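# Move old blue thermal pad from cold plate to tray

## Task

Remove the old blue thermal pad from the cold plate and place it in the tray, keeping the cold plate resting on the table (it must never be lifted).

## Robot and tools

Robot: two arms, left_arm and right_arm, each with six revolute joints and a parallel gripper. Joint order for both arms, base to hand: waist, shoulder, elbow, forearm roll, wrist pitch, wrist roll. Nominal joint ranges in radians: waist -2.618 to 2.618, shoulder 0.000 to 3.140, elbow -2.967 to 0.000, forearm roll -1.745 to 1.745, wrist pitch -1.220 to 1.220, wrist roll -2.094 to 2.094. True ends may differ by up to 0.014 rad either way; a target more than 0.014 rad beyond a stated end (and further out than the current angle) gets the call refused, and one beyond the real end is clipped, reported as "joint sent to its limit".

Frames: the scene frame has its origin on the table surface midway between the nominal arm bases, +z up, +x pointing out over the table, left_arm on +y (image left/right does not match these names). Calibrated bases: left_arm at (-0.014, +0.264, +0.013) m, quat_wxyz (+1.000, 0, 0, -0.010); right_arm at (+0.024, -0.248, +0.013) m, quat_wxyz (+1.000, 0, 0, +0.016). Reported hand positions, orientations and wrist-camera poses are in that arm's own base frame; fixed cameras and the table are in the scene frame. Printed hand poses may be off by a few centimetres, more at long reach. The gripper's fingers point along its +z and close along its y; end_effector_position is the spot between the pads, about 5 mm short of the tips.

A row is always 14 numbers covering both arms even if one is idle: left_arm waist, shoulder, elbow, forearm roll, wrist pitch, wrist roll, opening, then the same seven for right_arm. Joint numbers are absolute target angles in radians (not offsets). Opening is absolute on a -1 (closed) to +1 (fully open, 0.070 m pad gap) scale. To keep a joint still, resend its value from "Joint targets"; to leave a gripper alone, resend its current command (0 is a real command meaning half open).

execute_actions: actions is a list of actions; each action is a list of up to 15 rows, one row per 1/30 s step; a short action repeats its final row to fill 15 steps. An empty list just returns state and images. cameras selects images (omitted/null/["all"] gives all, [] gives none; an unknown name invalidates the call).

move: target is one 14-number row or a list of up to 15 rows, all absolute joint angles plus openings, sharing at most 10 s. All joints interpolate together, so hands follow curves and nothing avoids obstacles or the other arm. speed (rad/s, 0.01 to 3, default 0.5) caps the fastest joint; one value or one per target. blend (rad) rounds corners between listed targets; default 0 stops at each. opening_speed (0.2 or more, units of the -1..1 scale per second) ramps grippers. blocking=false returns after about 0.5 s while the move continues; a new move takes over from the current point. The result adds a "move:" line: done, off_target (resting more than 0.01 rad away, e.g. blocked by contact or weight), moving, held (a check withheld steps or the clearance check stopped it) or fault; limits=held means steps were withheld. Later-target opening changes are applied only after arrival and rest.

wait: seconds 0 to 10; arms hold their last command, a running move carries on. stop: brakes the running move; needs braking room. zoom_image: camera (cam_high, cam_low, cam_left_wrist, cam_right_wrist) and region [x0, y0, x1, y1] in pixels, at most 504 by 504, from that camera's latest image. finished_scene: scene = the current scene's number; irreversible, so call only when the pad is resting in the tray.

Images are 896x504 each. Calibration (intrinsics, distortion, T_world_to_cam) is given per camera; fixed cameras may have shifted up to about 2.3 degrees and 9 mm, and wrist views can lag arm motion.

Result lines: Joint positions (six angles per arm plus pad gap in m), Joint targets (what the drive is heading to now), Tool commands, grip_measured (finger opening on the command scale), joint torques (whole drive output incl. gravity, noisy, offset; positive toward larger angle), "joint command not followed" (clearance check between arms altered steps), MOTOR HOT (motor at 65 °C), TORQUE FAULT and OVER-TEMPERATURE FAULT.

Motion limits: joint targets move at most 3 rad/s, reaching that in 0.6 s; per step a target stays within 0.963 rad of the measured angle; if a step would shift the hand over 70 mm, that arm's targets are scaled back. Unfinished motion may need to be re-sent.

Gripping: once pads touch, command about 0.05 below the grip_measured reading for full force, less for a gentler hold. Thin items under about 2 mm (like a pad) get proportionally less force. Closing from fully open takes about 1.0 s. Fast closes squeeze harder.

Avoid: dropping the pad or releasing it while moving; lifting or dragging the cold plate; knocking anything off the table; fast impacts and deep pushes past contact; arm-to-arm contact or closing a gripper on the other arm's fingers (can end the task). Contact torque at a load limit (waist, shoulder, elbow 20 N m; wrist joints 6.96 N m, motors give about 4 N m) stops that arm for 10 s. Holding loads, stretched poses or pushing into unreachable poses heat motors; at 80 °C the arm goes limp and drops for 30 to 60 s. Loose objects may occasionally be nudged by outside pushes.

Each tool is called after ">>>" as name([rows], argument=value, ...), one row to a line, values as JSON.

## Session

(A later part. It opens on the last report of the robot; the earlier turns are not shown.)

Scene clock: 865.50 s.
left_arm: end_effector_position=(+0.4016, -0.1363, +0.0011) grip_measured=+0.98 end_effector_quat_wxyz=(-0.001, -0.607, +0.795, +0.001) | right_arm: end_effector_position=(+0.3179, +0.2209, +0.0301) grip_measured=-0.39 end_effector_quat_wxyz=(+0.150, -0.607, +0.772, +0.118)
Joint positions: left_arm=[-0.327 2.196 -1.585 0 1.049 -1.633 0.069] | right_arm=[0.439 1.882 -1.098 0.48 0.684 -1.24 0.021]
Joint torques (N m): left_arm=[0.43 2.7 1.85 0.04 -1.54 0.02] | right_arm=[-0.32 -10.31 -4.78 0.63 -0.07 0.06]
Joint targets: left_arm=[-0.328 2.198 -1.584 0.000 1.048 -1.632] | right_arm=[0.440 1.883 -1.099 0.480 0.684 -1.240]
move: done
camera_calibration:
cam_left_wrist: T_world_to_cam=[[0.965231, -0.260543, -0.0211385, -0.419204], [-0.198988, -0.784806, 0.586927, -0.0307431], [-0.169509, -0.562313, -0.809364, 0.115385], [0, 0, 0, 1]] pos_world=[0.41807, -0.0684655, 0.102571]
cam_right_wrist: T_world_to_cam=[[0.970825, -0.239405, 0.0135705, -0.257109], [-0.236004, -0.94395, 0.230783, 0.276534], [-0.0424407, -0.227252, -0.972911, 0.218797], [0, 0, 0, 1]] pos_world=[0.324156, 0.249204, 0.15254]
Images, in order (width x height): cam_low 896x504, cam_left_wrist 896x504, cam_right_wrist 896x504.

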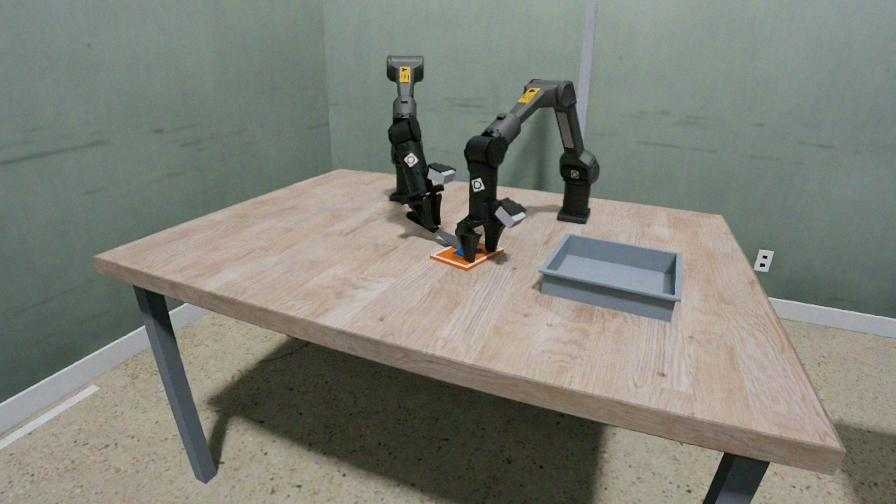

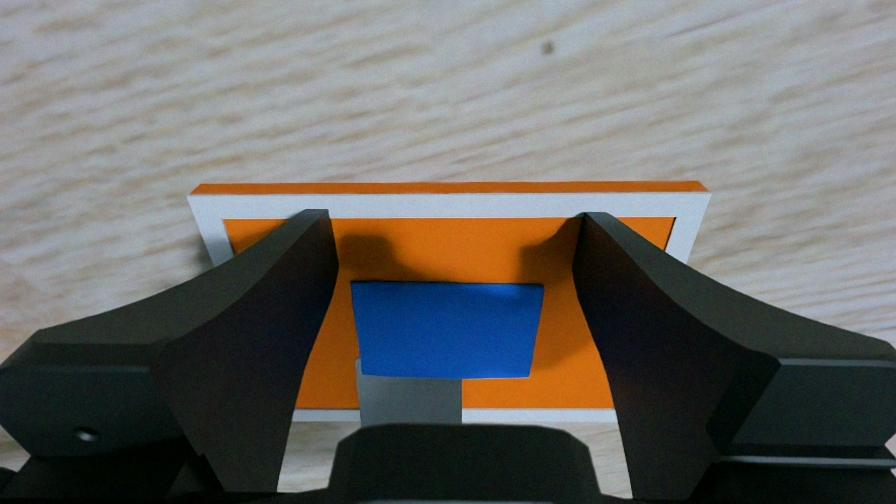

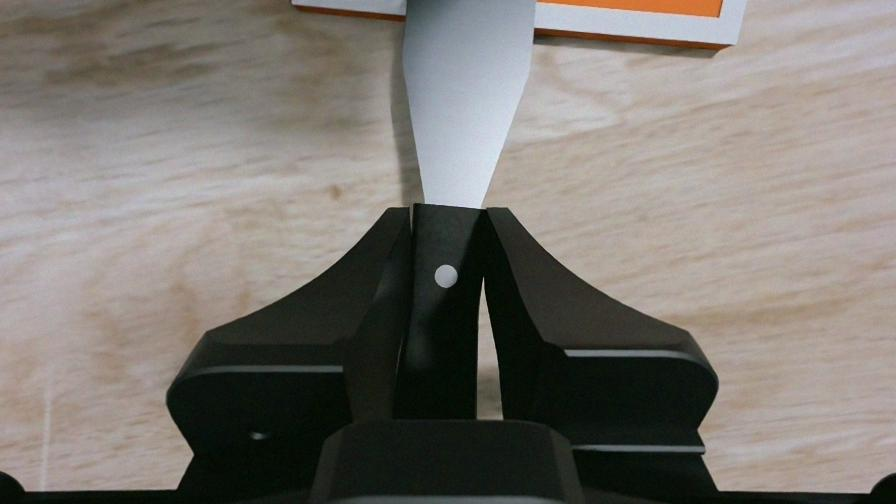

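>>> move(target=[-0.3278, 2.1978, -1.5841, 0.0, 1.0485, -1.6324, 1.0, 0.4999, 1.944, -1.196, 0.4478, 0.6953, -1.1491, -0.6], speed=0.03, cameras=["cam_left_wrist", "cam_low", "cam_right_wrist"])

>>> zoom_image(camera="cam_left_wrist", region=[250, 100, 670, 440])

>>> zoom_image(camera="cam_low", region=[400, 190, 520, 280])

Scene clock: 874.73 s.
left_arm: end_effector_position=(+0.4016, -0.1363, +0.0011) grip_measured=+0.98 end_effector_quat_wxyz=(-0.001, -0.607, +0.795, +0.001) | right_arm: end_effector_position=(+0.3266, +0.2481, +0.0293) grip_measured=-0.39 end_effector_quat_wxyz=(+0.149, -0.607, +0.772, +0.118)
Joint positions: left_arm=[-0.327 2.196 -1.585 0 1.049 -1.633 0.069] | right_arm=[0.499 1.944 -1.195 0.447 0.696 -1.149 0.021]
Joint torques (N m): left_arm=[1.1 2.63 2.04 0.04 -1.43 -0.01] | right_arm=[3.46 -10.42 -8.19 2.21 -1.09 0.07]
Joint targets: left_arm=[-0.328 2.198 -1.584 0.000 1.049 -1.632] | right_arm=[0.500 1.944 -1.196 0.448 0.695 -1.149]
move: done
camera_calibration:
cam_left_wrist: T_world_to_cam=[[0.965231, -0.260543, -0.0211385, -0.419204], [-0.198988, -0.784806, 0.586927, -0.0307431], [-0.169509, -0.562313, -0.809364, 0.115385], [0, 0, 0, 1]] pos_world=[0.41807, -0.0684655, 0.102571]
cam_right_wrist: T_world_to_cam=[[0.970941, -0.239013, 0.0120739, -0.259224], [-0.235213, -0.943765, 0.232342, 0.304067], [-0.0441379, -0.22843, -0.972559, 0.225442], [0, 0, 0, 1]] pos_world=[0.333162, 0.276508, 0.151738]
Images, in order (width x height): cam_low 896x504, cam_left_wrist 896x504, cam_right_wrist 896x504.

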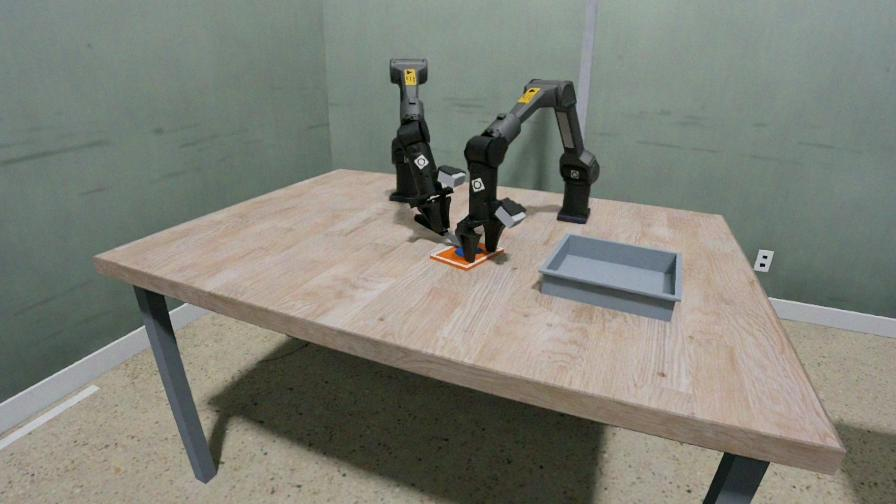

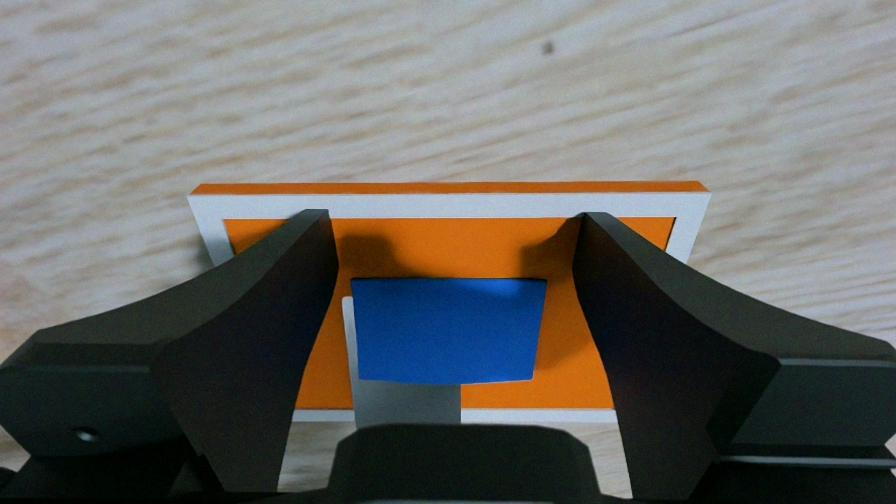

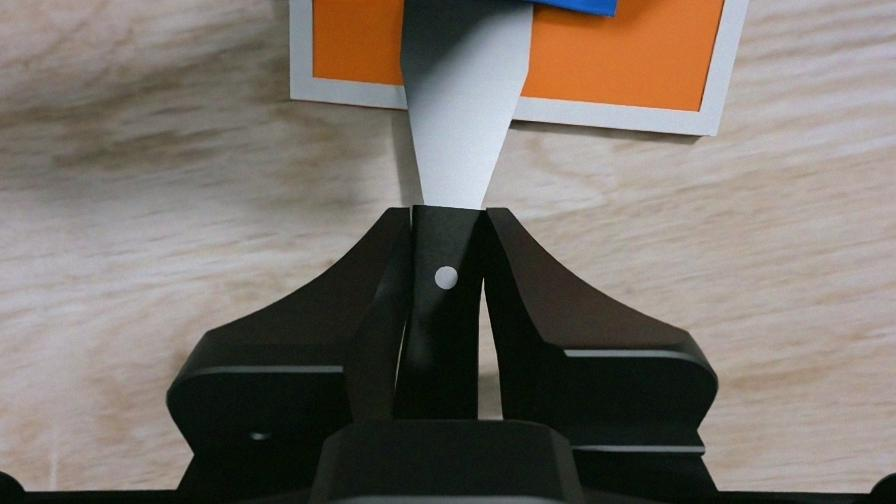

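Scaled by 1.200 from the camera's 896x504 image, which has a finer 1280x720 frame.

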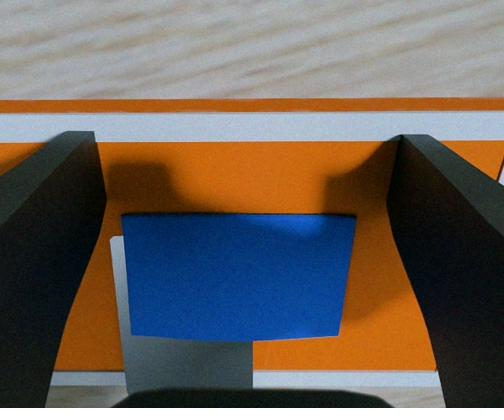

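Scaled by 4.200 from the camera's 896x504 image, which has a finer 1280x720 frame.

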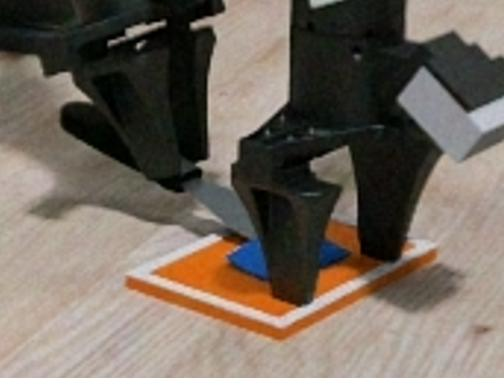

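>>> move(target=[-0.3278, 2.1978, -1.5841, 0.0, 1.0485, -1.6324, 1.0, 0.519, 1.966, -1.2326, 0.4356, 0.7018, -1.1179, -0.6], speed=0.02, cameras=["cam_left_wrist", "cam_low", "cam_right_wrist"])

>>> zoom_image(camera="cam_left_wrist", region=[250, 100, 670, 440])

>>> zoom_image(camera="cam_low", region=[400, 190, 520, 280])

Scene clock: 890.40 s.
left_arm: end_effector_position=(+0.4018, -0.1358, +0.0011) grip_measured=+0.98 end_effector_quat_wxyz=(+0.000, -0.607, +0.794, +0.001) | right_arm: end_effector_position=(+0.3302, +0.2581, +0.0296) grip_measured=-0.39 end_effector_quat_wxyz=(+0.150, -0.607, +0.771, +0.118)
Joint positions: left_arm=[-0.327 2.196 -1.585 0.001 1.049 -1.633 0.069] | right_arm=[0.519 1.966 -1.233 0.435 0.702 -1.118 0.021]
Joint torques (N m): left_arm=[-4.29 2.72 1.91 -2 -1.19 -0.18] | right_arm=[5.87 -10.99 -10.51 3.52 -1.78 0.05]
Joint targets: left_arm=[-0.328 2.198 -1.584 0.000 1.049 -1.632] | right_arm=[0.519 1.966 -1.233 0.436 0.702 -1.118]
move: done
camera_calibration:
cam_left_wrist: T_world_to_cam=[[0.965321, -0.260211, -0.0211149, -0.419211], [-0.198898, -0.785426, 0.586128, -0.0304671], [-0.169101, -0.561602, -0.809943, 0.115644], [0, 0, 0, 1]] pos_world=[0.418169, -0.068067, 0.102671]
cam_right_wrist: T_world_to_cam=[[0.971039, -0.238512, 0.0139474, -0.260521], [-0.23521, -0.944086, 0.231036, 0.314378], [-0.0419374, -0.227626, -0.972845, 0.227311], [0, 0, 0, 1]] pos_world=[0.336454, 0.286405, 0.152139]
Images, in order (width x height): cam_low 896x504, cam_left_wrist 896x504, cam_right_wrist 896x504.

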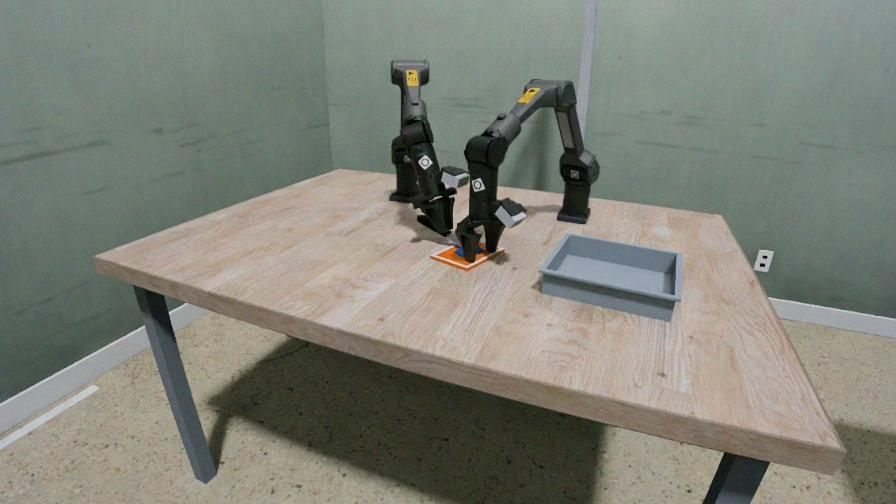

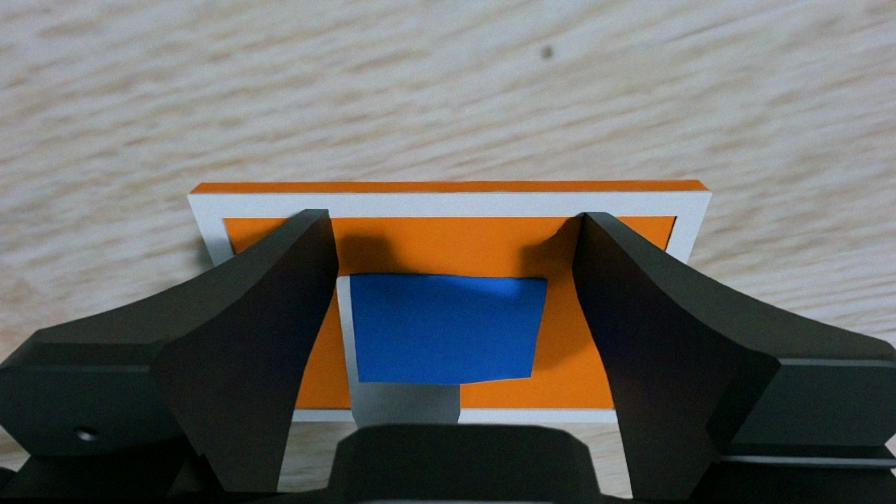

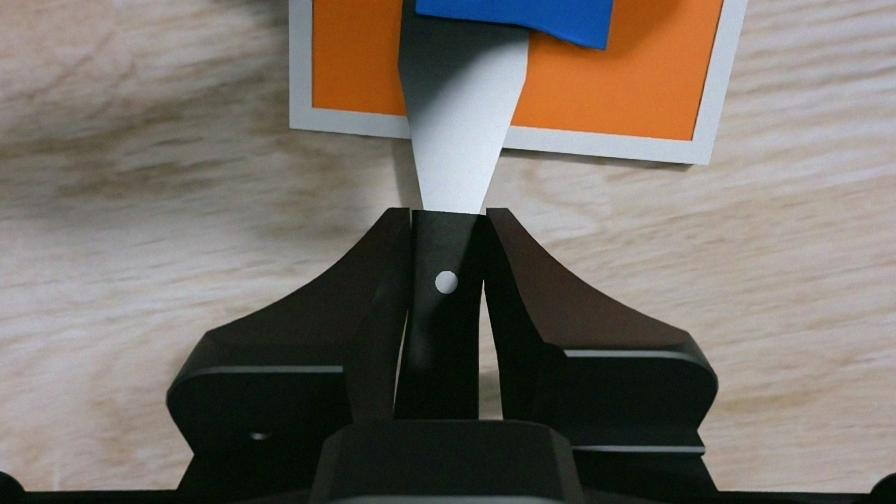

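Scaled by 1.200 from the camera's 896x504 image, which has a finer 1280x720 frame.

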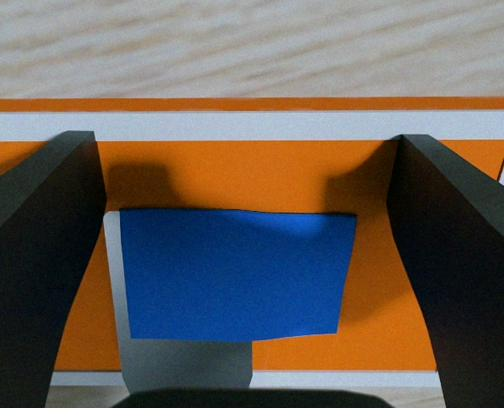

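Scaled by 4.200 from the camera's 896x504 image, which has a finer 1280x720 frame.

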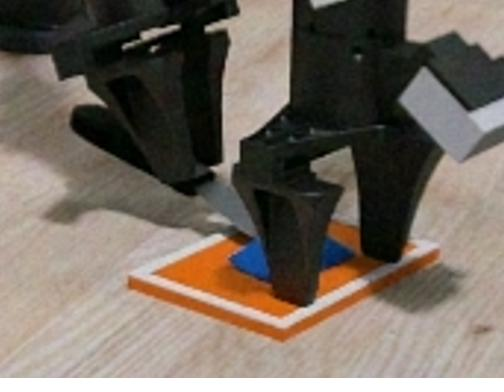

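>>> move(target=[-0.3278, 2.1978, -1.5841, 0.0, 1.0485, -1.6324, 1.0, 0.5161, 1.9848, -1.2642, 0.43, 0.7147, -1.113, -0.6], speed=0.02, cameras=["cam_left_wrist", "cam_low", "cam_right_wrist"])

>>> zoom_image(camera="cam_left_wrist", region=[250, 100, 670, 440])

Scene clock: 909.70 s.
left_arm: end_effector_position=(+0.4015, -0.1365, +0.0011) grip_measured=+0.98 end_effector_quat_wxyz=(-0.001, -0.607, +0.794, +0.001) | right_arm: end_effector_position=(+0.3359, +0.2608, +0.0296) grip_measured=-0.39 end_effector_quat_wxyz=(+0.150, -0.607, +0.771, +0.118)
Joint positions: left_arm=[-0.327 2.196 -1.585 -0.001 1.049 -1.633 0.069] | right_arm=[0.517 1.985 -1.264 0.43 0.714 -1.113 0.021]
Joint torques (N m): left_arm=[-3.06 2.65 1.84 -2.05 -1.08 -0.19] | right_arm=[3.42 -11.18 -9.54 2.72 -1.57 0.19]
Joint targets: left_arm=[-0.328 2.198 -1.584 0.000 1.049 -1.632] | right_arm=[0.516 1.985 -1.264 0.430 0.715 -1.113]
move: done
camera_calibration:
cam_left_wrist: T_world_to_cam=[[0.965334, -0.26015, -0.0212424, -0.419139], [-0.198492, -0.78451, 0.587491, -0.0310858], [-0.169501, -0.562909, -0.808952, 0.115225], [0, 0, 0, 1]] pos_world=[0.41797, -0.0685651, 0.102571]
cam_right_wrist: T_world_to_cam=[[0.971254, -0.237654, 0.01361, -0.265607], [-0.23432, -0.944425, 0.230556, 0.318037], [-0.0419389, -0.227117, -0.972964, 0.227912], [0, 0, 0, 1]] pos_world=[0.342053, 0.289002, 0.15204]
Images, in order (width x height): cam_low 896x504, cam_left_wrist 896x504, cam_right_wrist 896x504.

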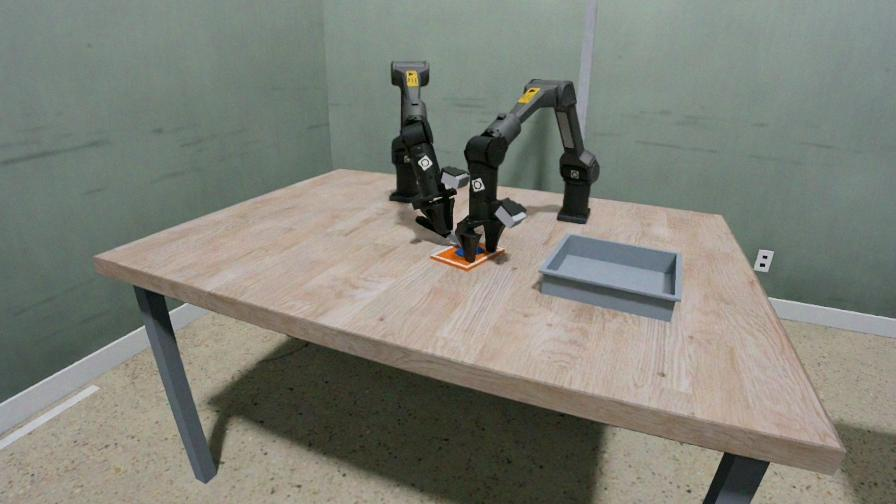

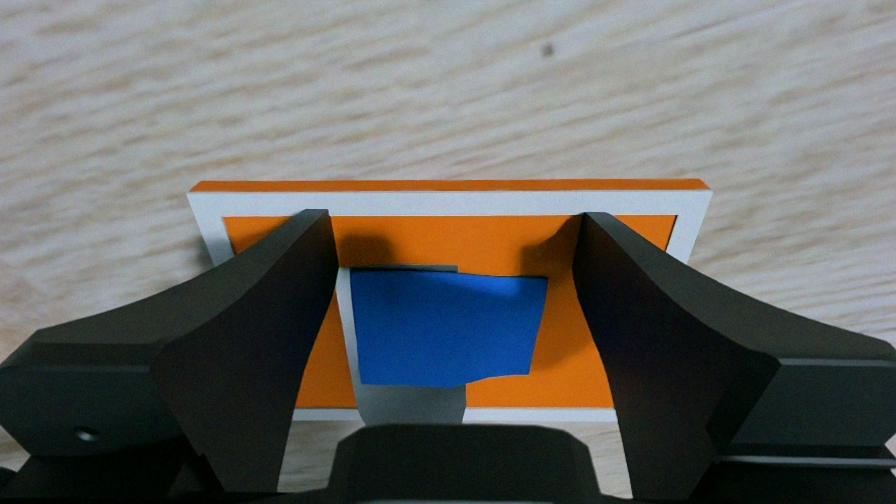

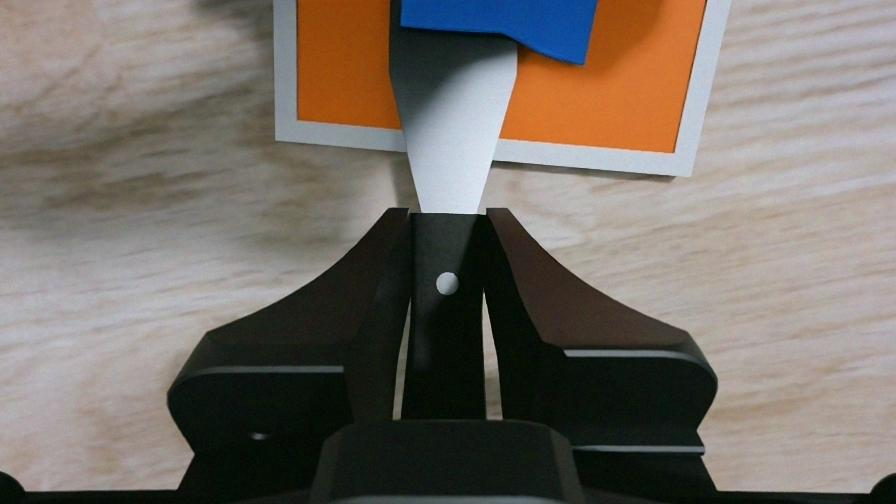

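Scaled by 1.200 from the camera's 896x504 image, which has a finer 1280x720 frame.

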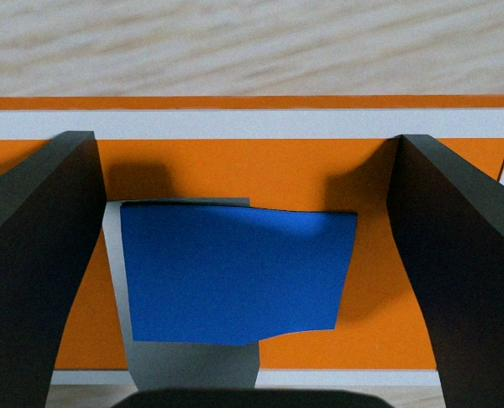

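>>> move(target=[-0.3278, 2.1978, -1.5841, 0.0, 1.0485, -1.6324, 1.0, 0.4772, 2.0264, -1.3352, 0.426, 0.7545, -1.1381, -0.6], speed=0.03, cameras=["cam_left_wrist", "cam_low", "cam_right_wrist"])

>>> zoom_image(camera="cam_left_wrist", region=[250, 100, 670, 440])

Scene clock: 929.83 s.
left_arm: end_effector_position=(+0.4015, -0.1365, +0.0011) grip_measured=+0.98 end_effector_quat_wxyz=(-0.001, -0.607, +0.794, +0.001) | right_arm: end_effector_position=(+0.3553, +0.2545, +0.0302) grip_measured=-0.37 end_effector_quat_wxyz=(+0.151, -0.607, +0.771, +0.118)
Joint positions: left_arm=[-0.327 2.196 -1.585 -0.001 1.049 -1.633 0.069] | right_arm=[0.477 2.026 -1.336 0.427 0.754 -1.138 0.022]
Joint torques (N m): left_arm=[-3.46 2.69 1.68 -1.99 -1.08 -0.21] | right_arm=[-2.78 -11.85 -7.42 0.47 -1.17 0.21]
Joint targets: left_arm=[-0.328 2.198 -1.584 0.000 1.049 -1.632] | right_arm=[0.477 2.026 -1.335 0.426 0.755 -1.138]
move: done
camera_calibration:
cam_left_wrist: T_world_to_cam=[[0.965334, -0.26015, -0.0212424, -0.419139], [-0.198492, -0.78451, 0.587491, -0.0310858], [-0.169501, -0.562909, -0.808952, 0.115225], [0, 0, 0, 1]] pos_world=[0.41797, -0.0685651, 0.102571]
cam_right_wrist: T_world_to_cam=[[0.970804, -0.239437, 0.0144518, -0.285465], [-0.236302, -0.944256, 0.229223, 0.317174], [-0.0412382, -0.225945, -0.973267, 0.227296], [0, 0, 0, 1]] pos_world=[0.361452, 0.282499, 0.152642]
Images, in order (width x height): cam_low 896x504, cam_left_wrist 896x504, cam_right_wrist 896x504.

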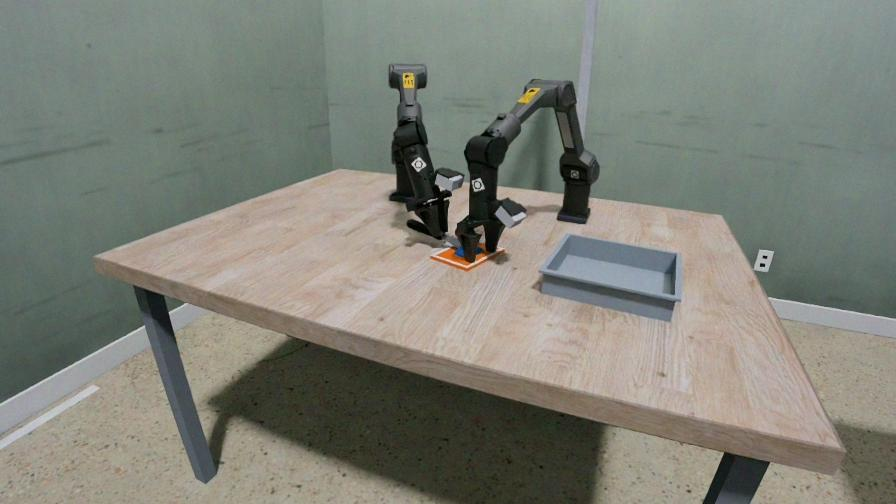

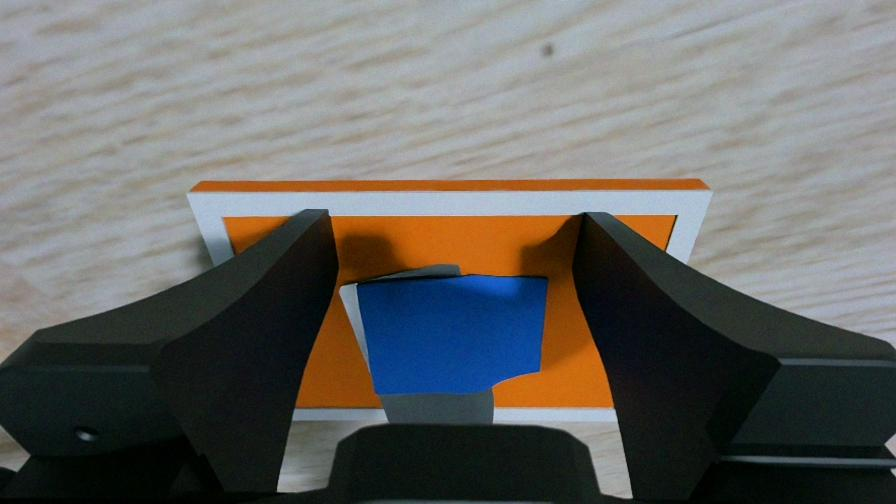

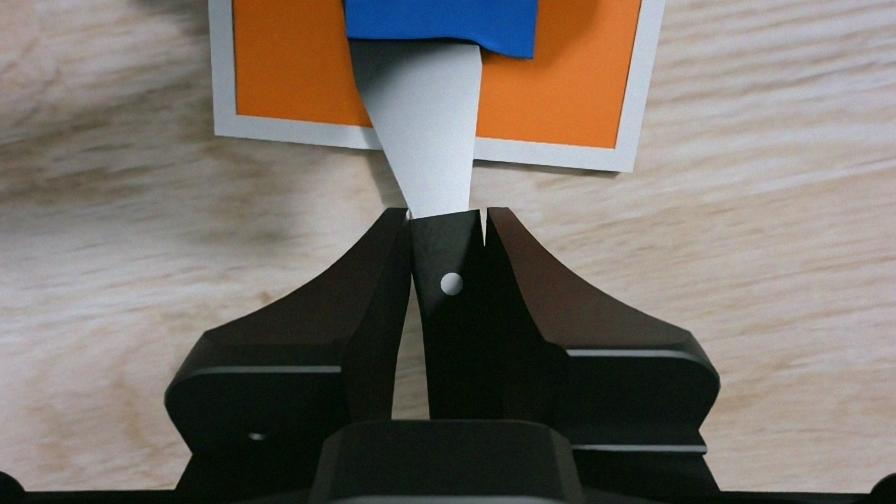

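Scaled by 1.200 from the camera's 896x504 image, which has a finer 1280x720 frame.

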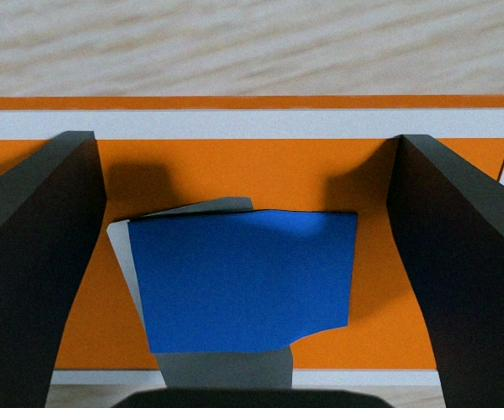

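>>> move([
  [-0.3278, 2.1978, -1.5841, 0.0, 1.0485, -1.6324, 1.0, 0.5156, 1.8868, -1.1052, 0.3754, 0.5805, -0.8512, -0.6],
  [-0.3278, 2.1978, -1.5841, 0.0, 1.0485, -1.6324, 1.0, 0.4646, 1.9354, -1.1842, 0.3807, 0.6233, -0.8963, -0.6],
], speed=[0.06, 0.03], cameras=["cam_left_wrist", "cam_low", "cam_right_wrist"])

>>> zoom_image(camera="cam_left_wrist", region=[250, 100, 670, 440])

Scene clock: 961.73 s.
left_arm: end_effector_position=(+0.4015, -0.1365, +0.0011) grip_measured=+0.98 end_effector_quat_wxyz=(-0.001, -0.607, +0.794, +0.001) | right_arm: end_effector_position=(+0.3501, +0.2291, +0.0303) grip_measured=-0.38 end_effector_quat_wxyz=(+0.164, -0.505, +0.842, +0.098)
Joint positions: left_arm=[-0.327 2.196 -1.585 -0.001 1.049 -1.633 0.069] | right_arm=[0.464 1.935 -1.184 0.38 0.623 -0.896 0.022]
Joint torques (N m): left_arm=[-4.16 2.7 1.51 -2.01 -1.07 -0.26] | right_arm=[-0.79 -10.14 -5.25 0.49 -0.13 -0.07]
Joint targets: left_arm=[-0.328 2.198 -1.584 0.000 1.049 -1.632] | right_arm=[0.465 1.935 -1.184 0.381 0.623 -0.896]
move: done
camera_calibration:
cam_left_wrist: T_world_to_cam=[[0.965334, -0.26015, -0.0212424, -0.419139], [-0.198492, -0.78451, 0.587491, -0.0310858], [-0.169501, -0.562909, -0.808952, 0.115225], [0, 0, 0, 1]] pos_world=[0.41797, -0.0685651, 0.102571]
cam_right_wrist: T_world_to_cam=[[0.880675, -0.473513, 0.0140207, -0.201223], [-0.463672, -0.855553, 0.230299, 0.351275], [-0.0970542, -0.20932, -0.973019, 0.237218], [0, 0, 0, 1]] pos_world=[0.363111, 0.254907, 0.15274]
Images, in order (width x height): cam_low 896x504, cam_left_wrist 896x504, cam_right_wrist 896x504.

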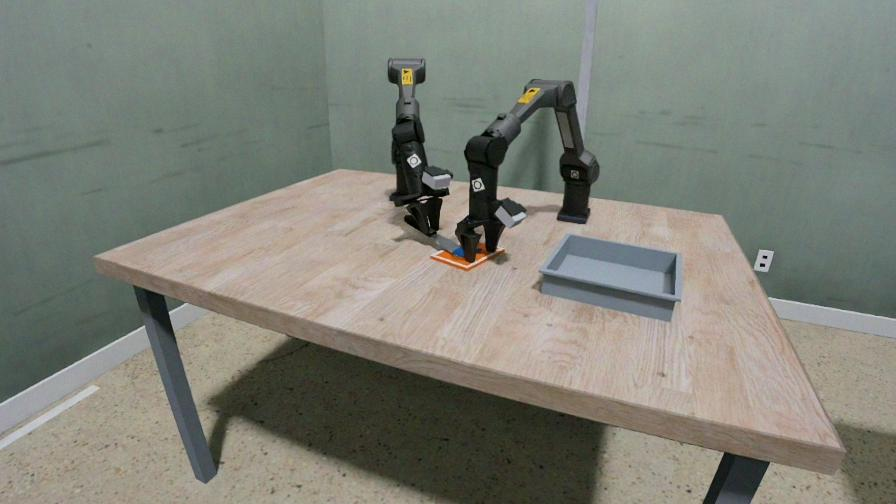

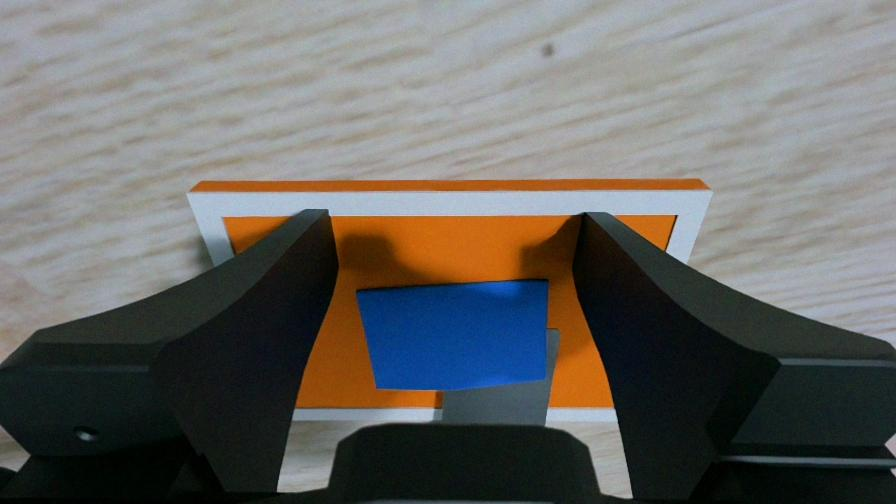

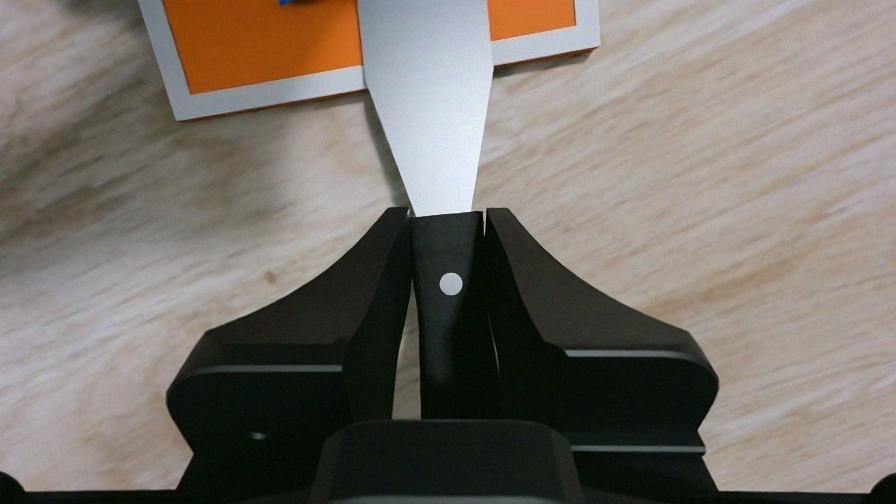

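Scaled by 1.200 from the camera's 896x504 image, which has a finer 1280x720 frame.

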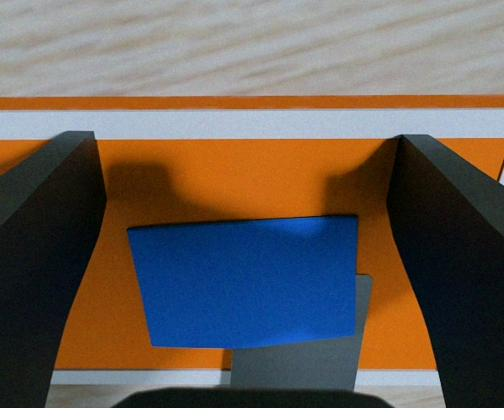

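>>> move(target=[-0.3278, 2.1978, -1.5841, 0.0, 1.0485, -1.6324, 1.0, 0.5212, 1.9869, -1.2691, 0.343, 0.6417, -0.805, -0.6], speed=0.03, cameras=["cam_left_wrist", "cam_low", "cam_right_wrist"])

>>> zoom_image(camera="cam_left_wrist", region=[250, 100, 670, 440])

Scene clock: 977.80 s.
left_arm: end_effector_position=(+0.4013, -0.1370, +0.0011) grip_measured=+0.98 end_effector_quat_wxyz=(-0.001, -0.607, +0.795, +0.001) | right_arm: end_effector_position=(+0.3551, +0.2553, +0.0303) grip_measured=-0.39 end_effector_quat_wxyz=(+0.163, -0.505, +0.842, +0.100)
Joint positions: left_arm=[-0.328 2.196 -1.585 -0.001 1.049 -1.633 0.069] | right_arm=[0.521 1.986 -1.27 0.344 0.641 -0.805 0.021]
Joint torques (N m): left_arm=[-1.1 2.69 1.44 -0.82 -1.69 -0.23] | right_arm=[2.87 -11.18 -8.19 1.65 -1.15 0.13]
Joint targets: left_arm=[-0.328 2.198 -1.584 0.000 1.049 -1.632] | right_arm=[0.521 1.987 -1.269 0.343 0.642 -0.805]
move: done
camera_calibration:
cam_left_wrist: T_world_to_cam=[[0.965222, -0.260564, -0.0212651, -0.419154], [-0.198693, -0.784026, 0.588069, -0.0313793], [-0.169902, -0.563392, -0.808532, 0.114937], [0, 0, 0, 1]] pos_world=[0.41787, -0.0690639, 0.10247]
cam_right_wrist: T_world_to_cam=[[0.880417, -0.47408, 0.010666, -0.19296], [-0.463547, -0.855678, 0.230086, 0.375958], [-0.0999526, -0.207516, -0.973112, 0.243741], [0, 0, 0, 1]] pos_world=[0.368522, 0.2808, 0.152743]
Images, in order (width x height): cam_low 896x504, cam_left_wrist 896x504, cam_right_wrist 896x504.

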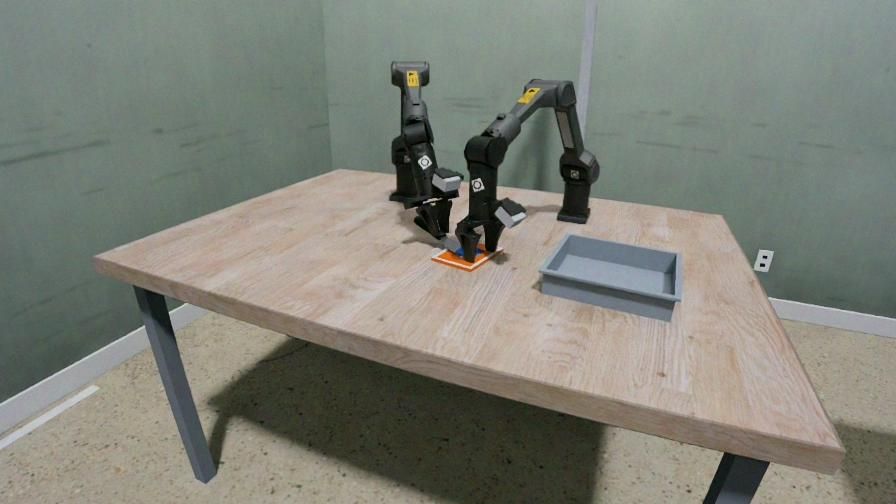

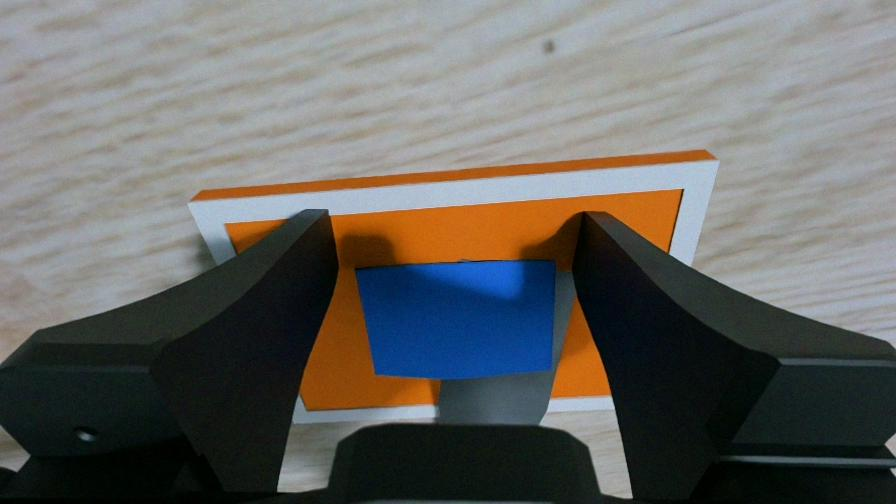

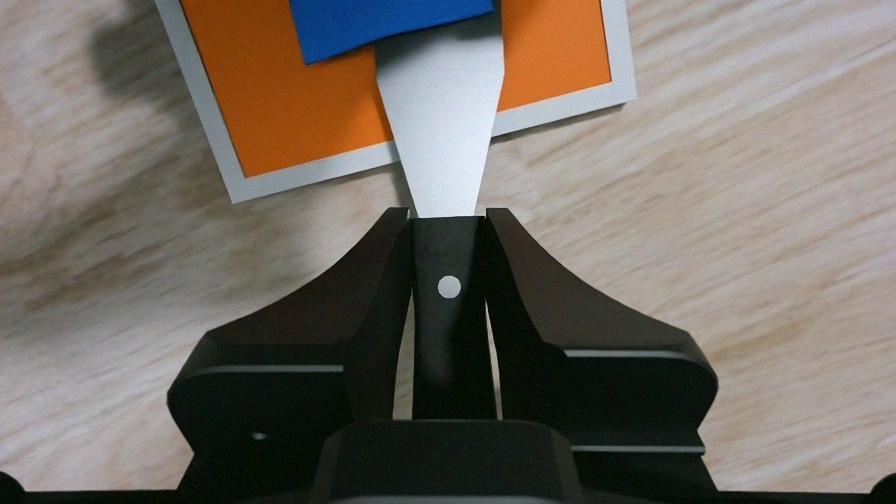

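Scaled by 1.200 from the camera's 896x504 image, which has a finer 1280x720 frame.

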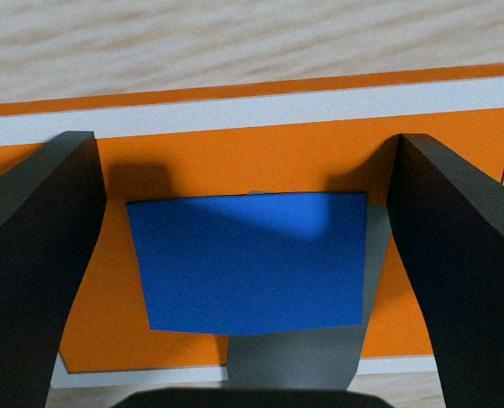

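>>> move([
  [-0.3278, 2.1978, -1.5841, 0.0, 1.0485, -1.6324, 1.0, 0.5168, 1.9829, -1.2626, 0.3459, 0.6403, -0.812, -0.6],
  [-0.3278, 2.167, -1.6142, 0.0, 1.1093, -1.6324, 1.0, 0.5168, 1.9829, -1.2626, 0.3459, 0.6403, -0.812, -0.6],
  [-0.2223, 2.1576, -1.5874, 0.0, 1.0877, -1.6125, 1.0, 0.5168, 1.9829, -1.2626, 0.3459, 0.6403, -0.812, -0.6],
  [-0.2223, 2.1884, -1.5573, 0.0, 1.0269, -1.6125, 1.0, 0.5168, 1.9829, -1.2626, 0.3459, 0.6403, -0.812, -0.6],
  [-0.2544, 2.1907, -1.5617, 0.0, 1.0291, -1.6446, 1.0, 0.5168, 1.9829, -1.2626, 0.3459, 0.6403, -0.812, -0.6],
], speed=[0.03, 0.15, 0.2, 0.1, 0.02], cameras=["cam_left_wrist", "cam_high", "cam_right_wrist"])

>>> zoom_image(camera="cam_left_wrist", region=[250, 150, 670, 490])

Scene clock: 1021.77 s.
left_arm: end_effector_position=(+0.4080, -0.1061, -0.0018) grip_measured=+0.98 end_effector_quat_wxyz=(+0.000, -0.640, +0.768, +0.000) | right_arm: end_effector_position=(+0.3544, +0.2533, +0.0297) grip_measured=-0.39 end_effector_quat_wxyz=(+0.162, -0.505, +0.842, +0.099)
Joint positions: left_arm=[-0.255 2.191 -1.562 0 1.029 -1.645 0.069] | right_arm=[0.517 1.983 -1.263 0.346 0.64 -0.812 0.021]
Joint torques (N m): left_arm=[-0.3 -11.75 -4.17 0.11 0.02 -0.21] | right_arm=[-1.24 -10.45 -4.78 0.14 -0.14 -0.09]
Joint targets: left_arm=[-0.254 2.191 -1.562 0.000 1.029 -1.645] | right_arm=[0.517 1.983 -1.263 0.346 0.640 -0.812]
move: done
camera_calibration:
cam_left_wrist: T_world_to_cam=[[0.983894, -0.177786, -0.0185857, -0.416501], [-0.133207, -0.798554, 0.586999, -0.0323404], [-0.119202, -0.575069, -0.809374, 0.109251], [0, 0, 0, 1]] pos_world=[0.418508, -0.0370464, 0.0996681]
cam_right_wrist: T_world_to_cam=[[0.880881, -0.473227, 0.0102952, -0.193631], [-0.46249, -0.855859, 0.231534, 0.373724], [-0.100757, -0.208715, -0.972772, 0.243301], [0, 0, 0, 1]] pos_world=[0.367924, 0.279005, 0.152141]
Images, in order (width x height): cam_high 896x504, cam_left_wrist 896x504, cam_right_wrist 896x504.

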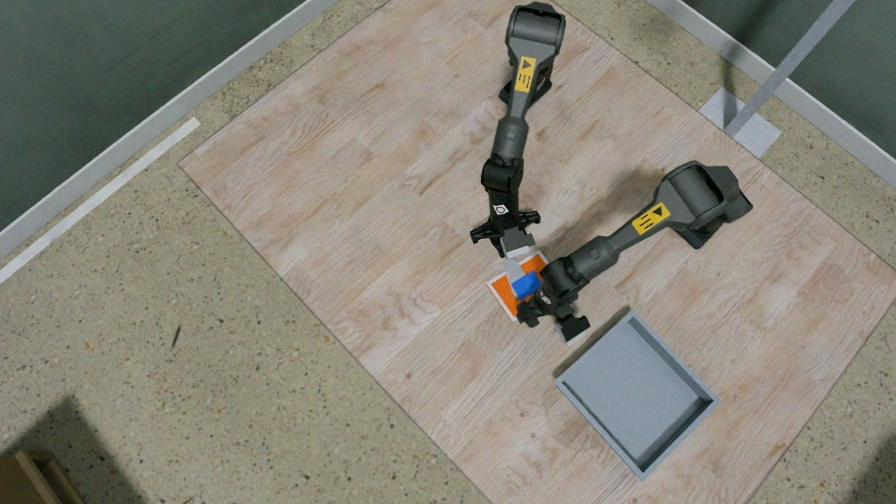

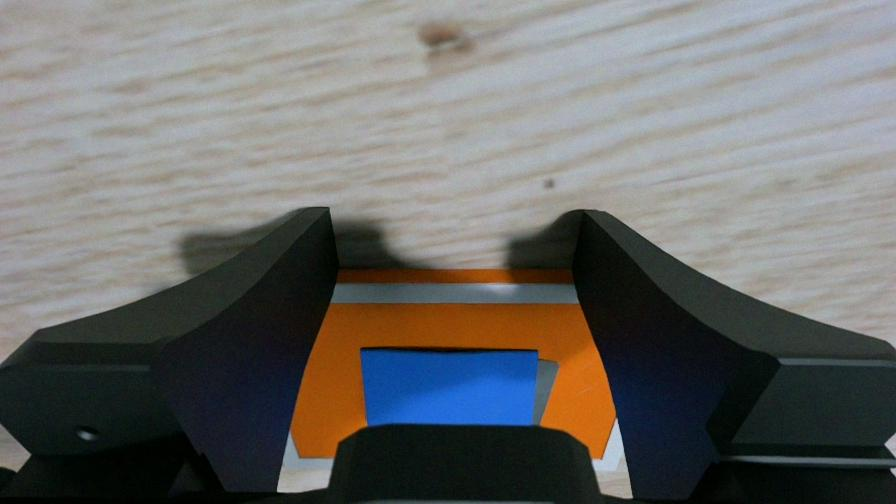

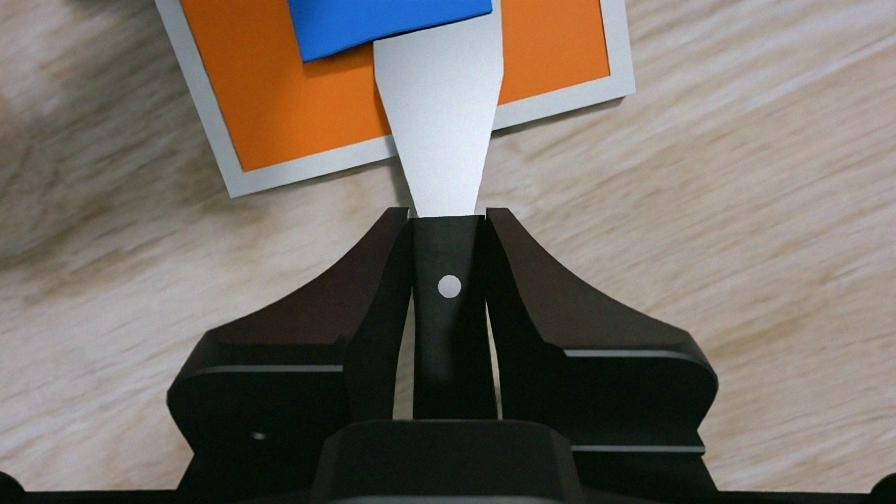

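Scaled by 1.200 from the camera's 896x504 image, which has a finer 1280x720 frame.

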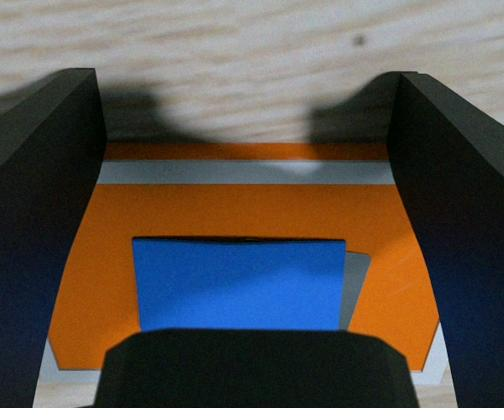

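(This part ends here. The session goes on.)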